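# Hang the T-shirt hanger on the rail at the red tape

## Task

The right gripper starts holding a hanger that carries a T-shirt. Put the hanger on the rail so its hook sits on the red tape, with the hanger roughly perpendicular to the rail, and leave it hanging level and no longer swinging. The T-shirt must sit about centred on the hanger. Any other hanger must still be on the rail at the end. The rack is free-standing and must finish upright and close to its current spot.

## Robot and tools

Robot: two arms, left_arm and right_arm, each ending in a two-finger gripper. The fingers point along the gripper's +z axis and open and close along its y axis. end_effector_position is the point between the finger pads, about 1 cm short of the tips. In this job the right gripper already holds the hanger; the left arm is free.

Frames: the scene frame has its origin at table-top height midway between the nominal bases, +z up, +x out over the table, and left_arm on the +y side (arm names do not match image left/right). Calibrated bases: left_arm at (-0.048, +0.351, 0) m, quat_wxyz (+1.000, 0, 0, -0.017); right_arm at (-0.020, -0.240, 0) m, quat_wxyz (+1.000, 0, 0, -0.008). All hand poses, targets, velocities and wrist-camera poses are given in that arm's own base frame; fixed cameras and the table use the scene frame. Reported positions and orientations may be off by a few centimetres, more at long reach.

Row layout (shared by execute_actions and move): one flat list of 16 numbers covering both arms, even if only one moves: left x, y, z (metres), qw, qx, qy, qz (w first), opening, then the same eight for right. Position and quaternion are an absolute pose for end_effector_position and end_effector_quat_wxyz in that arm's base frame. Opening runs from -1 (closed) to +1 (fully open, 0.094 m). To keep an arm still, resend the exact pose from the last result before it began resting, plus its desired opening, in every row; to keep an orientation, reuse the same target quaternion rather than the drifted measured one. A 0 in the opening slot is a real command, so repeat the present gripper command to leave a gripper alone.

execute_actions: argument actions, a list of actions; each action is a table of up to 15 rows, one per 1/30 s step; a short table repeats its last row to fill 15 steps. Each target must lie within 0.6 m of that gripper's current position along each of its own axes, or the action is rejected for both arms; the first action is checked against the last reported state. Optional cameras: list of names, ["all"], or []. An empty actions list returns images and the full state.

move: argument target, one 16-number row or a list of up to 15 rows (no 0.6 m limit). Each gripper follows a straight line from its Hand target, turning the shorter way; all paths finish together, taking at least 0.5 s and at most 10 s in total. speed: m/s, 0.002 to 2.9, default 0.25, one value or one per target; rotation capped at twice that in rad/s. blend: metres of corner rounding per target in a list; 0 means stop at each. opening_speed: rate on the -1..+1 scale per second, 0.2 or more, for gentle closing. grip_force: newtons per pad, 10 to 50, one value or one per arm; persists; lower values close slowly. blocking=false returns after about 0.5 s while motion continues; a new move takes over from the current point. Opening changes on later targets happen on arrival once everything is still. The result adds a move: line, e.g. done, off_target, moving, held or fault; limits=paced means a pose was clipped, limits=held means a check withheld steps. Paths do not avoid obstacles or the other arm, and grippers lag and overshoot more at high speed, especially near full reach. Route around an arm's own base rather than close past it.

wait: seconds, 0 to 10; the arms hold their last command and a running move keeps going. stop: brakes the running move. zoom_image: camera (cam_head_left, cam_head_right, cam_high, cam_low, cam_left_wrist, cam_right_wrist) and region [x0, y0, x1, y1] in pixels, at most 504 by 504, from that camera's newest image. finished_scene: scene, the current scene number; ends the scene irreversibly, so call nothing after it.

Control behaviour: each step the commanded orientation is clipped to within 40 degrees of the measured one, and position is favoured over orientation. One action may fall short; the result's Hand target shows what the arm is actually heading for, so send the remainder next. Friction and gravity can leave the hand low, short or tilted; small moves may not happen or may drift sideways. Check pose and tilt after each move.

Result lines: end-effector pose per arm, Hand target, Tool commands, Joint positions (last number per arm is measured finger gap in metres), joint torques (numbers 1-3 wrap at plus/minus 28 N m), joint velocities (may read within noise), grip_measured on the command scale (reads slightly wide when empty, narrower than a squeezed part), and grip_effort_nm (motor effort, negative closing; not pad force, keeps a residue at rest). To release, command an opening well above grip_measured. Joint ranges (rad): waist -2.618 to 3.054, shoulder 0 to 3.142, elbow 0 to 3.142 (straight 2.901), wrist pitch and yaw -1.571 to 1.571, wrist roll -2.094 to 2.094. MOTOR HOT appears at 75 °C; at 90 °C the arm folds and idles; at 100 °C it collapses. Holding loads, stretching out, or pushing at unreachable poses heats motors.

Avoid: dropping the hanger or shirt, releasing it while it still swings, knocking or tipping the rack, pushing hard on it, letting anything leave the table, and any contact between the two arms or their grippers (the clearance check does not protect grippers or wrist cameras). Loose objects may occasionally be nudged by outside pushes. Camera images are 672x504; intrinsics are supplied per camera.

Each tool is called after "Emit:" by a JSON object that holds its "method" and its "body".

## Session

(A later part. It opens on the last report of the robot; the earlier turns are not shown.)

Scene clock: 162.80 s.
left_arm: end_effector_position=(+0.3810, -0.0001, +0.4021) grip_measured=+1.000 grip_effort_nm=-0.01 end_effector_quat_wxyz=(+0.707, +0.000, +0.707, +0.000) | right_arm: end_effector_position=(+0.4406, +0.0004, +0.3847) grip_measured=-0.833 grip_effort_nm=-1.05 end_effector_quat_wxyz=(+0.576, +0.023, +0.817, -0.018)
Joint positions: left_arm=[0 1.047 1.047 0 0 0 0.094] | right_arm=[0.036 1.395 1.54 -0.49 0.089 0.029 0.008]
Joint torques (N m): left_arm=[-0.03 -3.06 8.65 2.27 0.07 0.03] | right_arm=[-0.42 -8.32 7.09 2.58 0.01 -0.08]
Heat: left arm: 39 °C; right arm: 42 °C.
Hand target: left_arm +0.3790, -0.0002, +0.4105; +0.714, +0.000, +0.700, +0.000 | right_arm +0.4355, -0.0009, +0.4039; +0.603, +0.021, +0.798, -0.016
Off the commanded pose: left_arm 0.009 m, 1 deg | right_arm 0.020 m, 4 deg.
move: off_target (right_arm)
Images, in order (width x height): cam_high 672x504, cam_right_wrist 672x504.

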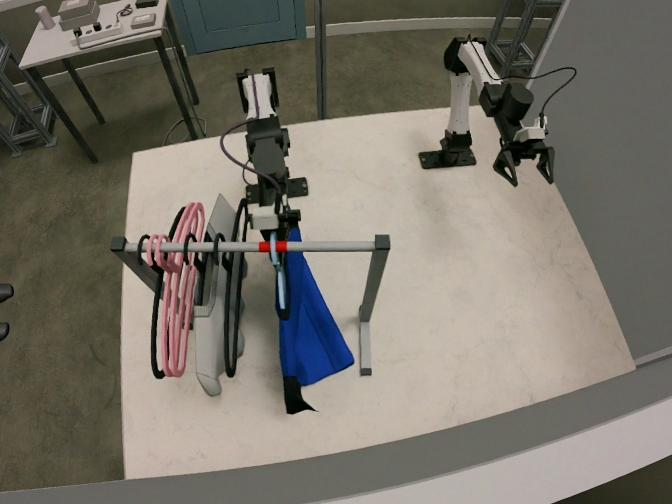

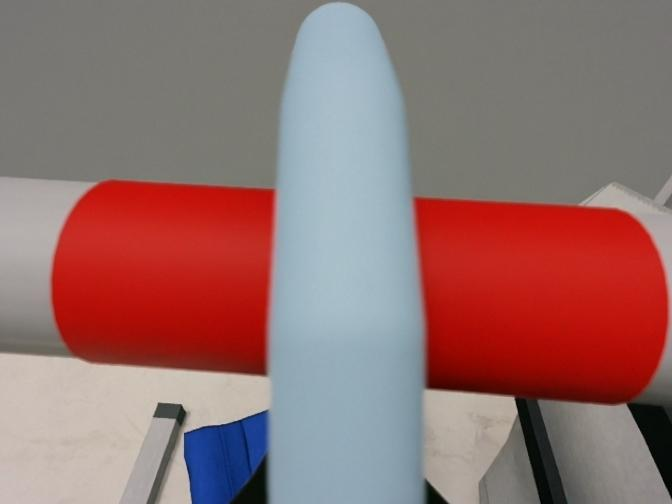

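Emit:
{"method": "move", "body": {"target": [0.3791,-0.0001,0.4105,0.714,0,0.7,0,1,0.436,-0.001,0.397,0.603,0.021,0.797,-0.016,-1], "speed": 0.02, "cameras": ["cam_high","cam_right_wrist","cam_head_left"]}}

Emit:
{"method": "zoom_image", "body": {"camera": "cam_high", "region": [200, 160, 320, 290]}}

Scene clock: 166.60 s.
left_arm: end_effector_position=(+0.3810, -0.0001, +0.4021) grip_measured=+1.000 grip_effort_nm=-0.01 end_effector_quat_wxyz=(+0.707, +0.000, +0.707, +0.000) | right_arm: end_effector_position=(+0.4404, +0.0004, +0.3783) grip_measured=-0.833 grip_effort_nm=-1.04 end_effector_quat_wxyz=(+0.576, +0.023, +0.817, -0.018)
Joint positions: left_arm=[0 1.047 1.047 0 0 0 0.094] | right_arm=[0.036 1.384 1.503 -0.462 0.089 0.029 0.008]
Joint torques (N m): left_arm=[-0.06 -2.96 8.8 2.27 0.07 0] | right_arm=[-0.42 -8.21 7.15 2.58 0.01 -0.08]
Heat: left arm: 39 °C; right arm: 42 °C.
Hand target: left_arm +0.3790, -0.0002, +0.4105; +0.714, +0.000, +0.700, +0.000 | right_arm +0.4355, -0.0009, +0.3969; +0.603, +0.021, +0.798, -0.016
Off the commanded pose: left_arm 0.009 m, 1 deg | right_arm 0.019 m, 4 deg.
move: off_target (right_arm)
Images, in order (width x height): cam_head_left 672x504, cam_high 672x504, cam_right_wrist 672x504.

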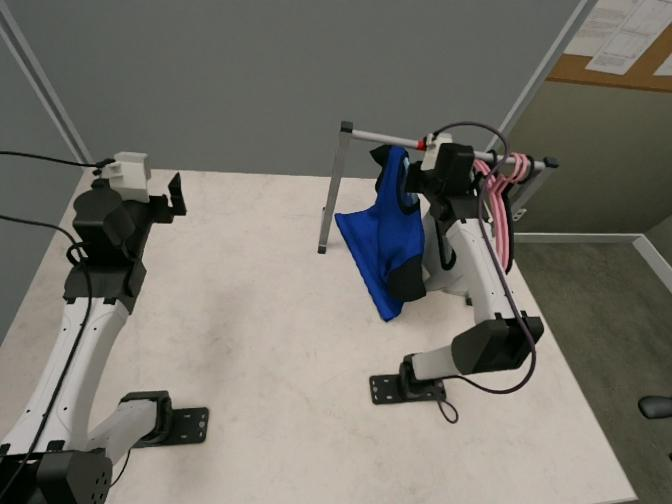

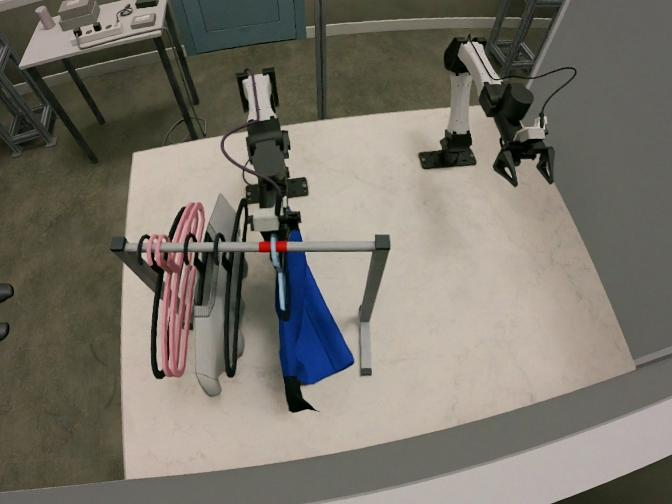

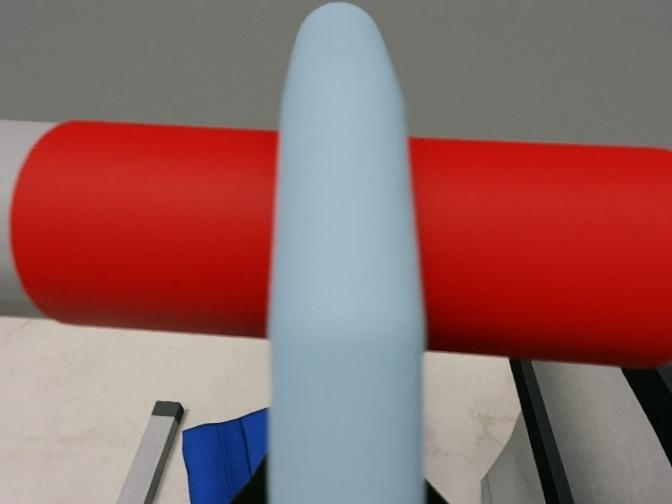

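Scaled by 3.877 from the camera's 672x504 image, which has a finer 960x720 frame.

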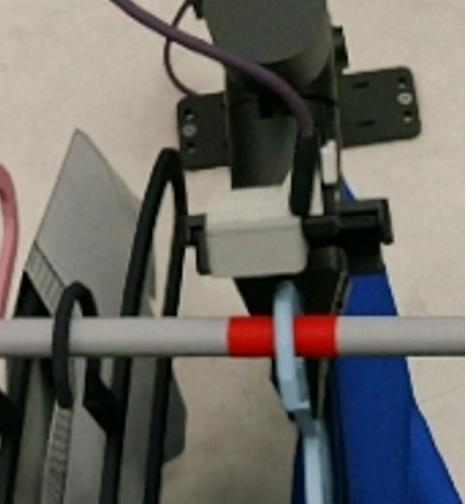

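Emit:
{"method": "move", "body": {"target": [0.3791,-0.0001,0.4105,0.714,0,0.7,0,1,0.436,-0.001,0.391,0.603,0.021,0.797,-0.016,-1], "speed": 0.02, "cameras": ["cam_high","cam_right_wrist","cam_low"]}}

Emit:
{"method": "zoom_image", "body": {"camera": "cam_high", "region": [200, 160, 320, 290]}}

Scene clock: 172.47 s.
left_arm: end_effector_position=(+0.3810, -0.0001, +0.4021) grip_measured=+1.000 grip_effort_nm=-0.01 end_effector_quat_wxyz=(+0.707, +0.000, +0.707, +0.000) | right_arm: end_effector_position=(+0.4407, +0.0004, +0.3775) grip_measured=-0.833 grip_effort_nm=-1.04 end_effector_quat_wxyz=(+0.583, +0.023, +0.812, -0.017)
Joint positions: left_arm=[0 1.047 1.047 0 0 0 0.094] | right_arm=[0.036 1.374 1.474 -0.426 0.089 0.029 0.008]
Joint torques (N m): left_arm=[-0.09 -3 8.69 2.27 0.05 0.02] | right_arm=[-0.42 -7.88 6.97 2.48 0.01 -0.08]
Heat: left arm: 40 °C; right arm: 42 °C.
Hand target: left_arm +0.3790, -0.0002, +0.4105; +0.714, +0.000, +0.700, +0.000 | right_arm +0.4358, -0.0009, +0.3910; +0.603, +0.021, +0.797, -0.016
Off the commanded pose: left_arm 0.009 m, 1 deg | right_arm 0.014 m, 3 deg.
move: off_target (right_arm)
Images, in order (width x height): cam_high 672x504, cam_low 672x504, cam_right_wrist 672x504.

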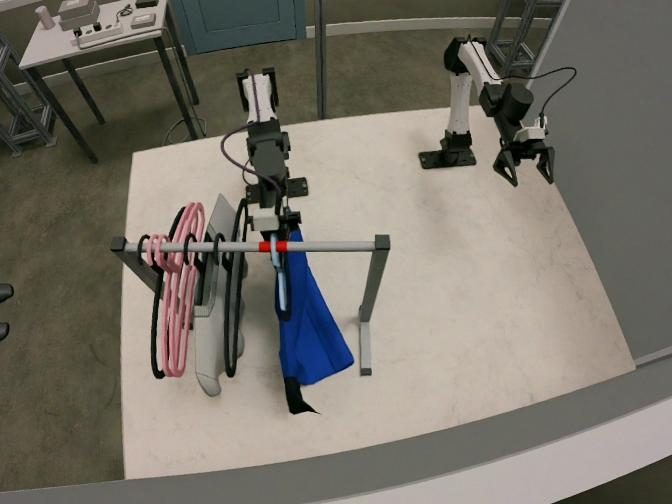

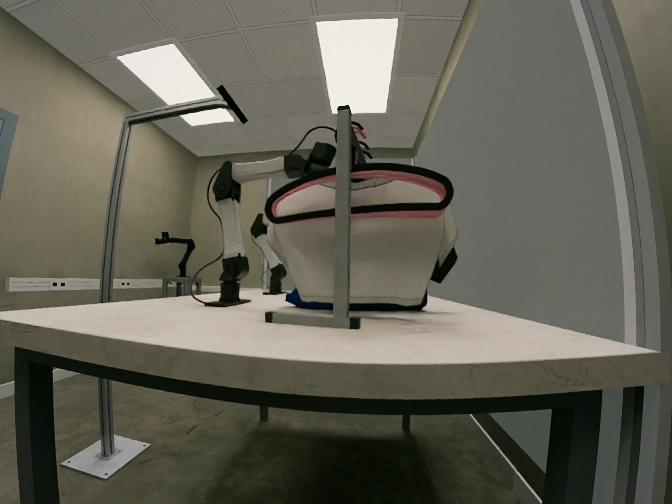

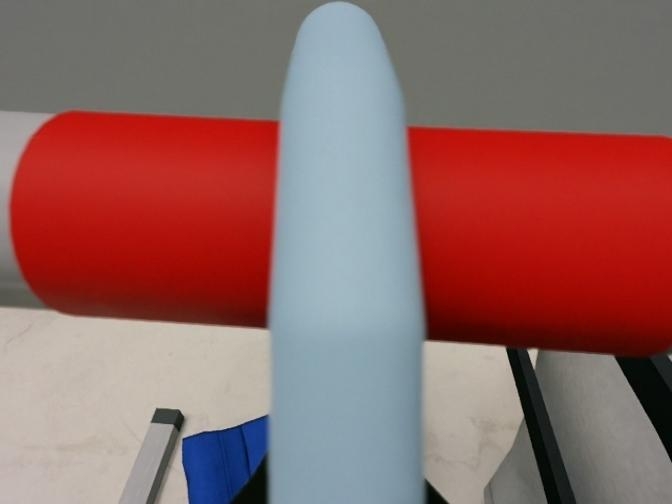

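Scaled by 3.877 from the camera's 672x504 image, which has a finer 960x720 frame.

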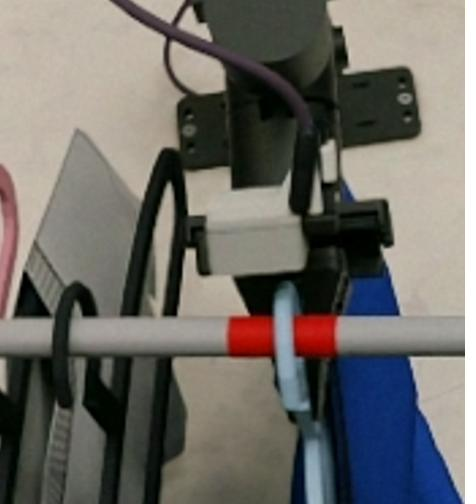

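Emit:
{"method": "move", "body": {"target": [[0.3791,-0.0001,0.4105,0.714,0,0.7,0,1,0.436,-0.001,0.395,0.603,0.021,0.797,-0.016,-1],[0.3791,-0.0001,0.4105,0.714,0,0.7,0,1,0.436,-0.001,0.396,0.603,0.021,0.797,-0.016,-0.2]], "speed": 0.02, "opening_speed": 0.4, "cameras": ["all"]}}

Emit:
{"method": "zoom_image", "body": {"camera": "cam_high", "region": [200, 160, 320, 290]}}

Scene clock: 180.97 s.
left_arm: end_effector_position=(+0.3810, -0.0001, +0.4021) grip_measured=+1.000 grip_effort_nm=-0.01 end_effector_quat_wxyz=(+0.707, +0.000, +0.707, +0.000) | right_arm: end_effector_position=(+0.4410, +0.0005, +0.3782) grip_measured=-0.202 grip_effort_nm=0.08 end_effector_quat_wxyz=(+0.585, +0.023, +0.811, -0.017)
Joint positions: left_arm=[0 1.047 1.047 0 0 0 0.094] | right_arm=[0.036 1.374 1.474 -0.423 0.089 0.029 0.038]
Joint torques (N m): left_arm=[-0.03 -3.02 8.69 2.27 0.07 0] | right_arm=[-0.44 -7.34 9.2 2.28 0.01 -0.07]
Heat: left arm: 40 °C; right arm: 42 °C.
Hand target: left_arm +0.3790, -0.0002, +0.4105; +0.714, +0.000, +0.700, +0.000 | right_arm +0.4357, -0.0009, +0.3959; +0.603, +0.021, +0.797, -0.016
Off the commanded pose: left_arm 0.009 m, 1 deg | right_arm 0.019 m, 3 deg.
move: off_target (right_arm); target 2's new opening was sent with right_arm's hand 0.019 m and 3 deg from that target

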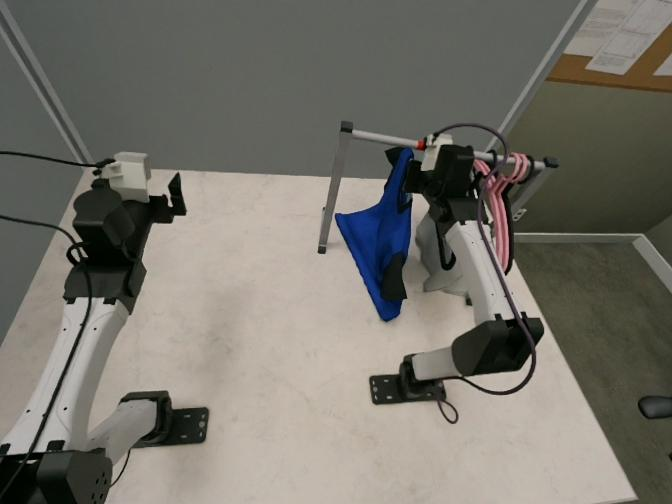

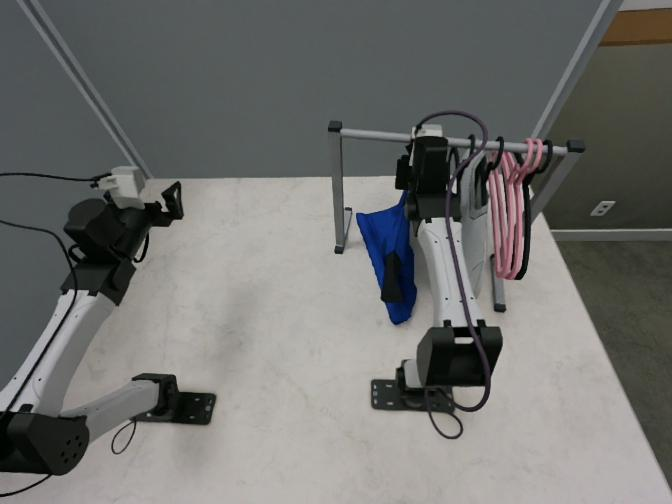

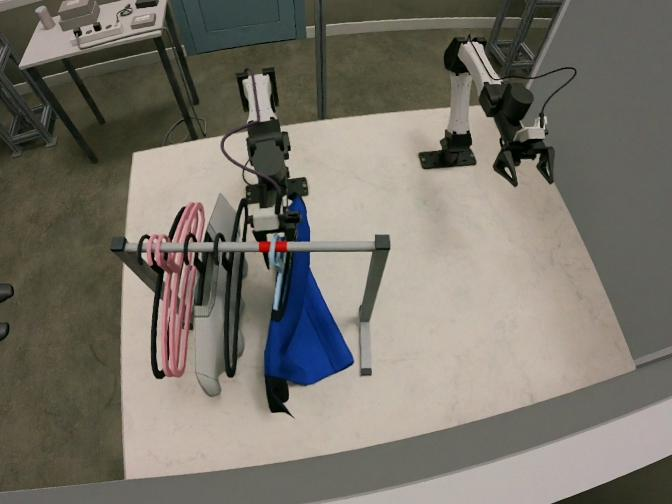

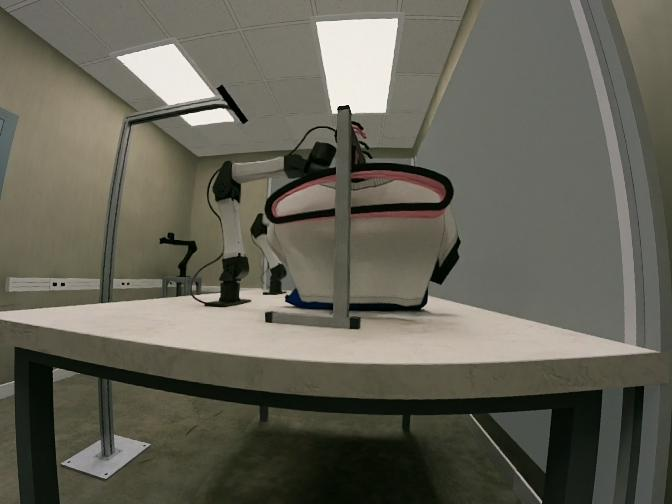

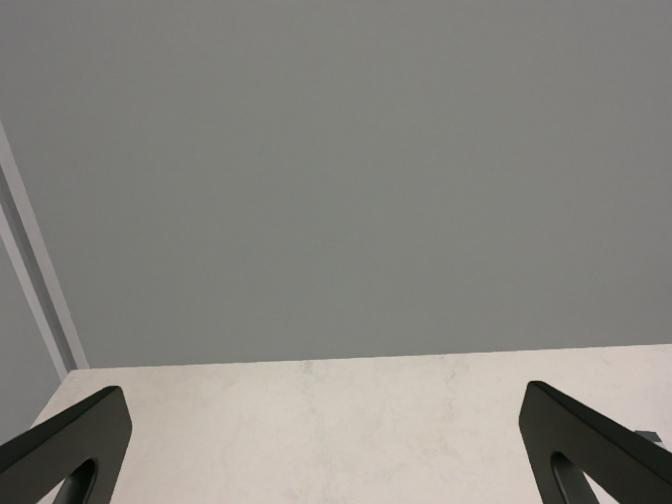

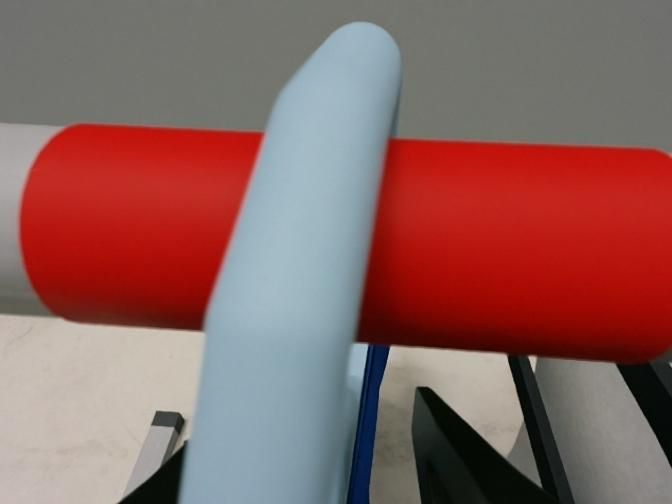

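Scaled by 3.877 from the camera's 672x504 image, which has a finer 960x720 frame.

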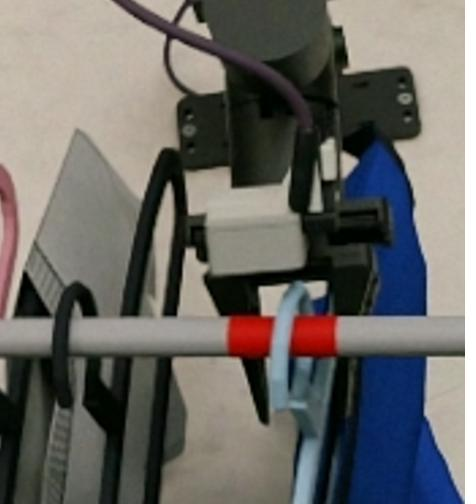

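Emit:
{"method": "move", "body": {"target": [[0.3791,-0.0001,0.4105,0.714,0,0.7,0,1,0.436,0.003,0.396,0.603,0.021,0.797,-0.016,0.4],[0.3791,-0.0001,0.4105,0.714,0,0.7,0,1,0.36,0.006,0.424,0.603,0.021,0.797,-0.016,0.4]], "speed": 0.04, "opening_speed": 0.5, "cameras": ["all"]}}

Emit:
{"method": "zoom_image", "body": {"camera": "cam_high", "region": [200, 160, 360, 420]}}

Scene clock: 189.20 s.
left_arm: end_effector_position=(+0.3810, -0.0001, +0.4021) grip_measured=+1.000 grip_effort_nm=-0.01 end_effector_quat_wxyz=(+0.707, +0.000, +0.707, +0.000) | right_arm: end_effector_position=(+0.3657, +0.0058, +0.4206) grip_measured=+0.398 grip_effort_nm=0.07 end_effector_quat_wxyz=(+0.602, +0.018, +0.798, -0.016)
Joint positions: left_arm=[0 1.047 1.047 0 0 0 0.094] | right_arm=[0.07 1.157 1.474 -0.597 0.114 0.029 0.066]
Joint torques (N m): left_arm=[-0.06 -3.04 8.7 2.25 0.07 0.01] | right_arm=[0.65 -3.75 8.16 2.01 0.2 0.06]
Heat: left arm: 40 °C; right arm: 41 °C.
Hand target: left_arm +0.3790, -0.0002, +0.4105; +0.714, +0.000, +0.700, +0.000 | right_arm +0.3601, +0.0059, +0.4240; +0.603, +0.021, +0.797, -0.016
Off the commanded pose: left_arm 0.009 m, 1 deg | right_arm 0.007 m, 0 deg.
move: done

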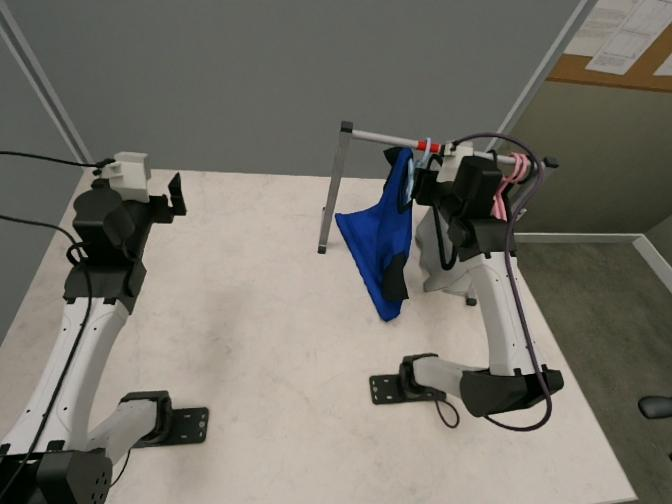

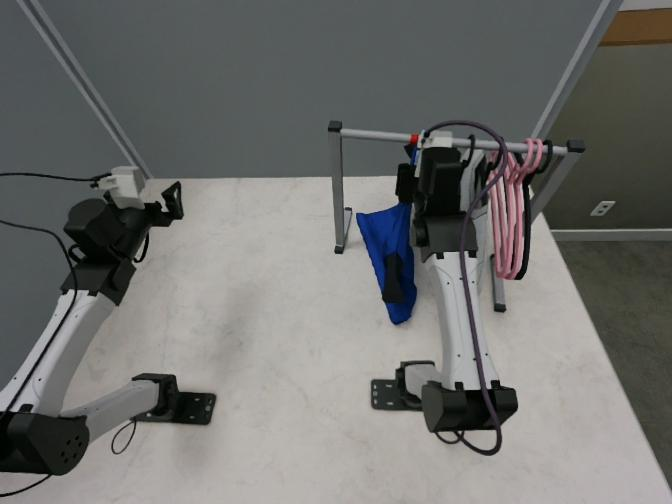

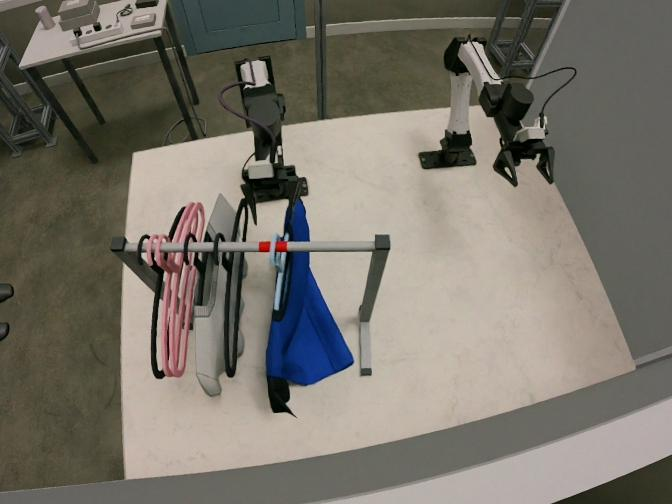

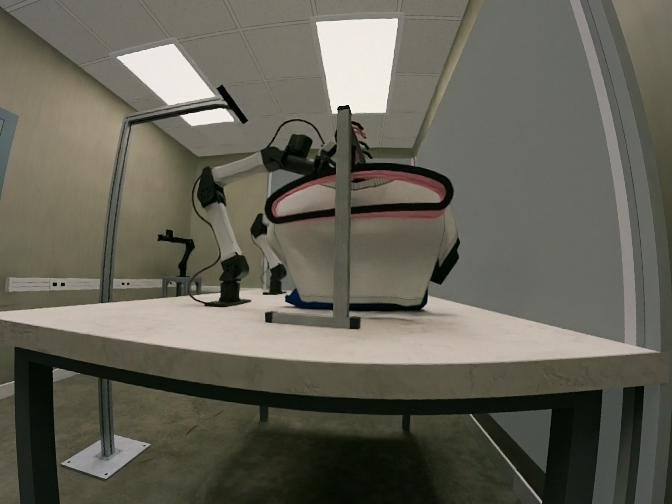

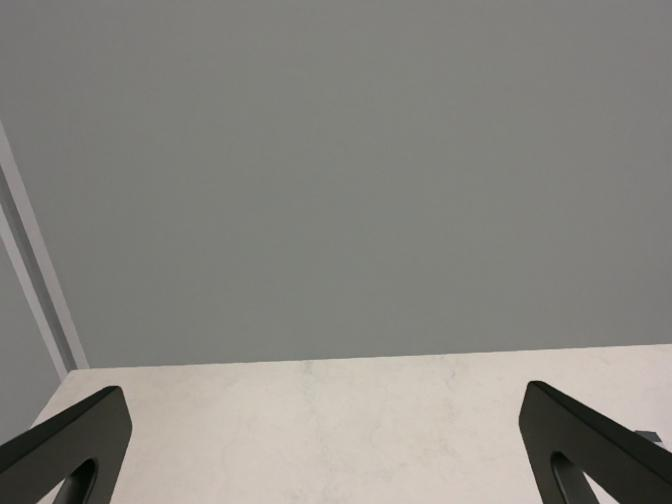

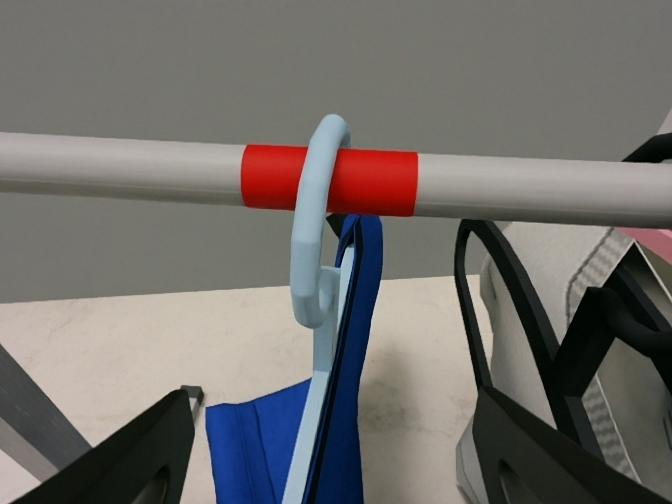

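Scaled by 1.938 from the camera's 672x504 image, which has a finer 960x720 frame.

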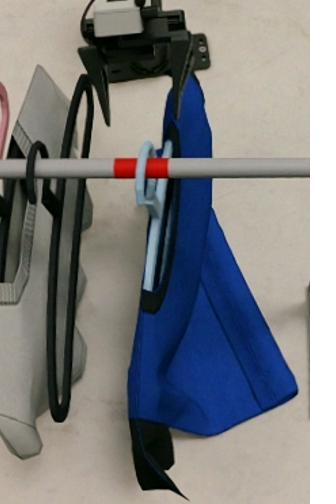

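Emit:
{"method": "move", "body": {"target": [[0.3791,-0.0001,0.4105,0.714,0,0.7,0,1,0.33,0.004,0.452,0.603,0.021,0.797,-0.016,0.4],[0.3791,-0.0001,0.4105,0.714,0,0.7,0,1,0.25,0.0,0.55,0.603,0.021,0.797,-0.016,0.4]], "speed": 0.1, "blend": 0.015}}

Emit:
{"method": "wait", "body": {"seconds": 3, "cameras": ["all"]}}

Emit:
{"method": "zoom_image", "body": {"camera": "cam_high", "region": [200, 160, 360, 420]}}

Emit:
{"method": "zoom_image", "body": {"camera": "cam_head_left", "region": [320, 110, 480, 330]}}

Scene clock: 198.27 s.
left_arm: end_effector_position=(+0.3810, -0.0001, +0.4021) grip_measured=+1.000 grip_effort_nm=-0.01 end_effector_quat_wxyz=(+0.707, +0.000, +0.707, +0.000) | right_arm: end_effector_position=(+0.2524, +0.0004, +0.5500) grip_measured=+0.398 grip_effort_nm=0.07 end_effector_quat_wxyz=(+0.605, +0.018, +0.796, -0.016)
Joint positions: left_arm=[0 1.047 1.047 0 0 0 0.094] | right_arm=[0.099 1.337 2.448 -1.384 0.142 0.036 0.066]
Joint torques (N m): left_arm=[-0.06 -3 8.66 2.25 0.08 0.01] | right_arm=[0.65 0.16 4.77 2.02 0.21 0.07]
Heat: left arm: 41 °C; right arm: 40 °C.
Hand target: left_arm +0.3790, -0.0002, +0.4105; +0.714, +0.000, +0.700, +0.000 | right_arm +0.2500, +0.0000, +0.5499; +0.603, +0.021, +0.797, -0.016
Off the commanded pose: left_arm 0.009 m, 1 deg | right_arm 0.002 m, 0 deg.
move: done

Scene clock: 201.27 s.
left_arm: end_effector_position=(+0.3810, -0.0001, +0.4021) grip_measured=+1.000 grip_effort_nm=-0.01 end_effector_quat_wxyz=(+0.707, +0.000, +0.707, +0.000) | right_arm: end_effector_position=(+0.2524, +0.0004, +0.5499) grip_measured=+0.398 grip_effort_nm=0.07 end_effector_quat_wxyz=(+0.605, +0.018, +0.796, -0.016)
Joint positions: left_arm=[0 1.047 1.047 0 0 0 0.094] | right_arm=[0.099 1.337 2.448 -1.384 0.142 0.036 0.066]
Joint torques (N m): left_arm=[-0.03 -3.07 8.7 2.25 0.07 0] | right_arm=[0.64 0.16 4.78 2.01 0.21 0.08]
Heat: left arm: 41 °C; right arm: 40 °C.
Hand target: left_arm +0.3790, -0.0002, +0.4105; +0.714, +0.000, +0.700, +0.000 | right_arm +0.2500, +0.0000, +0.5499; +0.603, +0.021, +0.797, -0.016
Tool commands: left_gripper/opening=+1.0 right_gripper/opening=+0.4
Off the commanded pose: left_arm 0.009 m, 1 deg | right_arm 0.002 m, 0 deg.
wait: 3.00 s; at rest by 0.17 s

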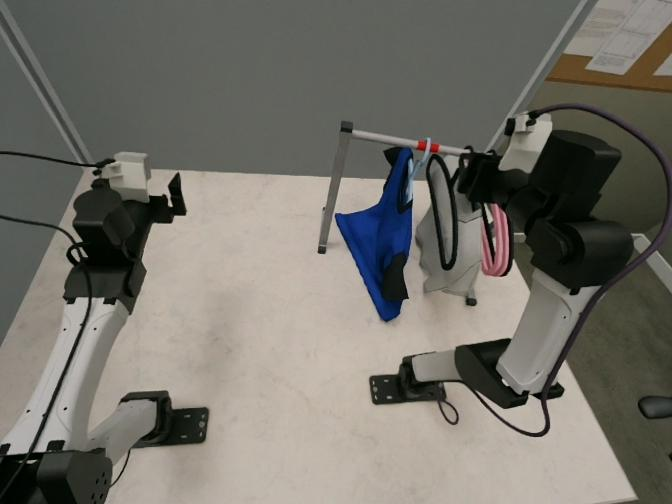

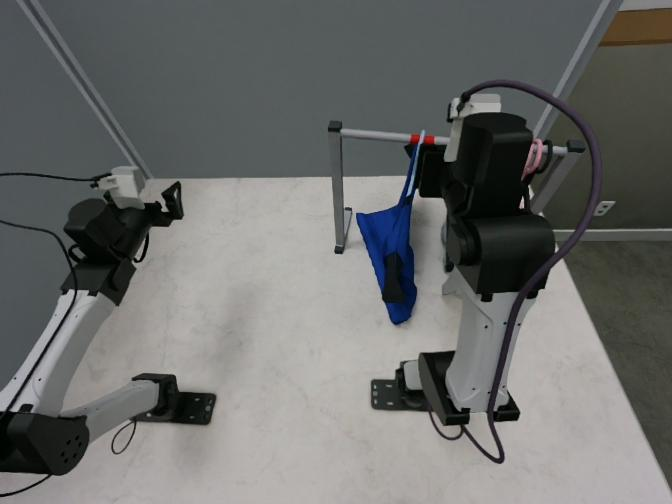

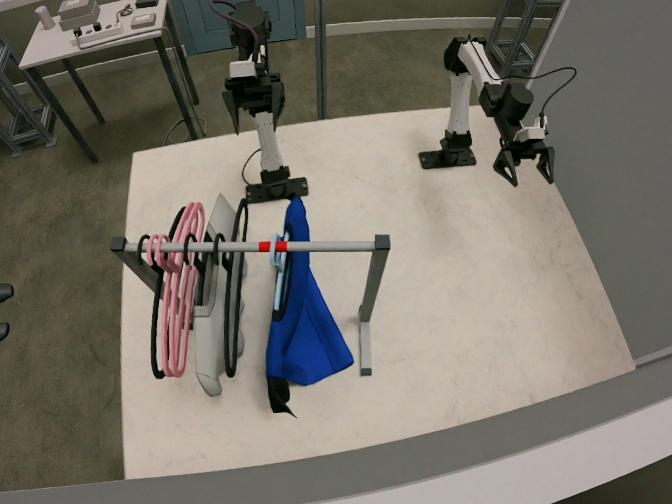

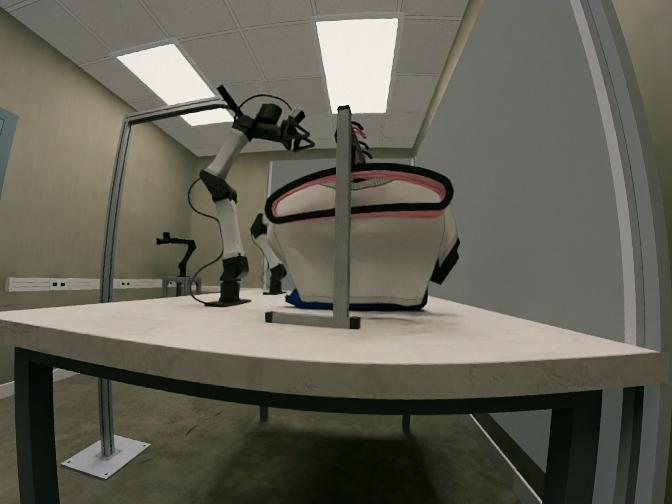

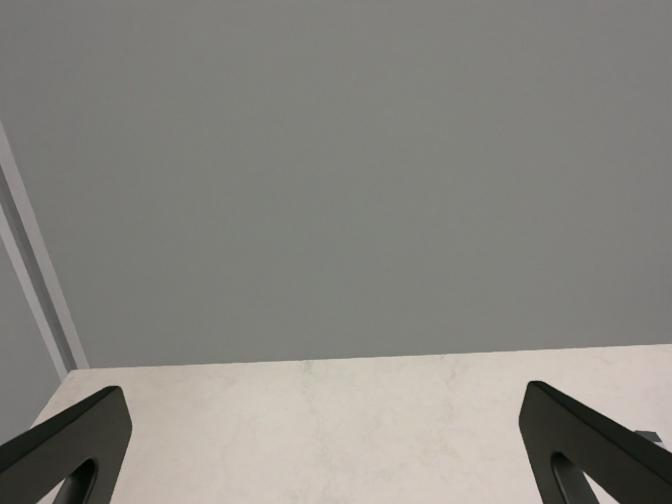

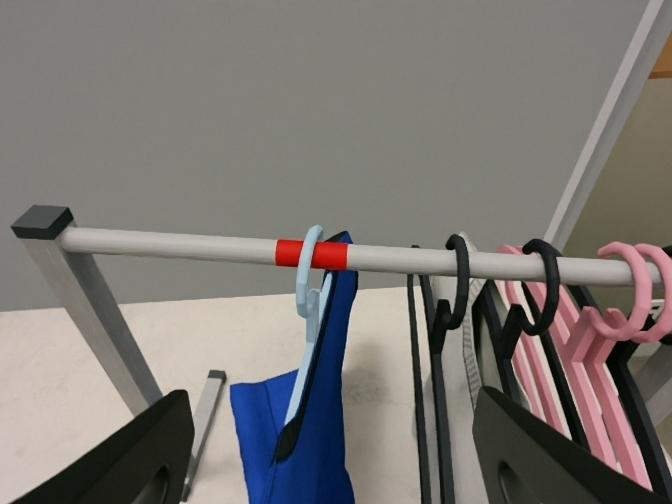

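Scaled by 1.938 from the camera's 672x504 image, which has a finer 960x720 frame.

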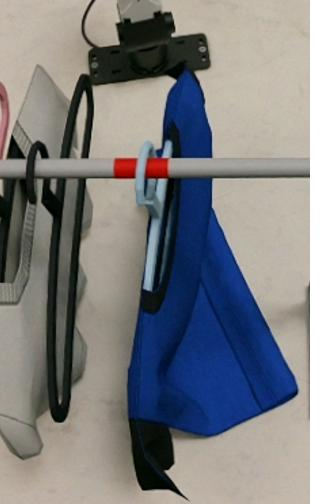

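Scaled by 2.291 from the camera's 672x504 image, which has a finer 960x720 frame.

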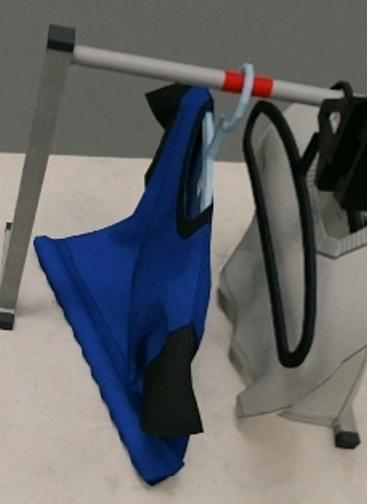

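Emit:
{"method": "finished_scene", "body": {"scene": 2}}

The scene is finished: the task was done.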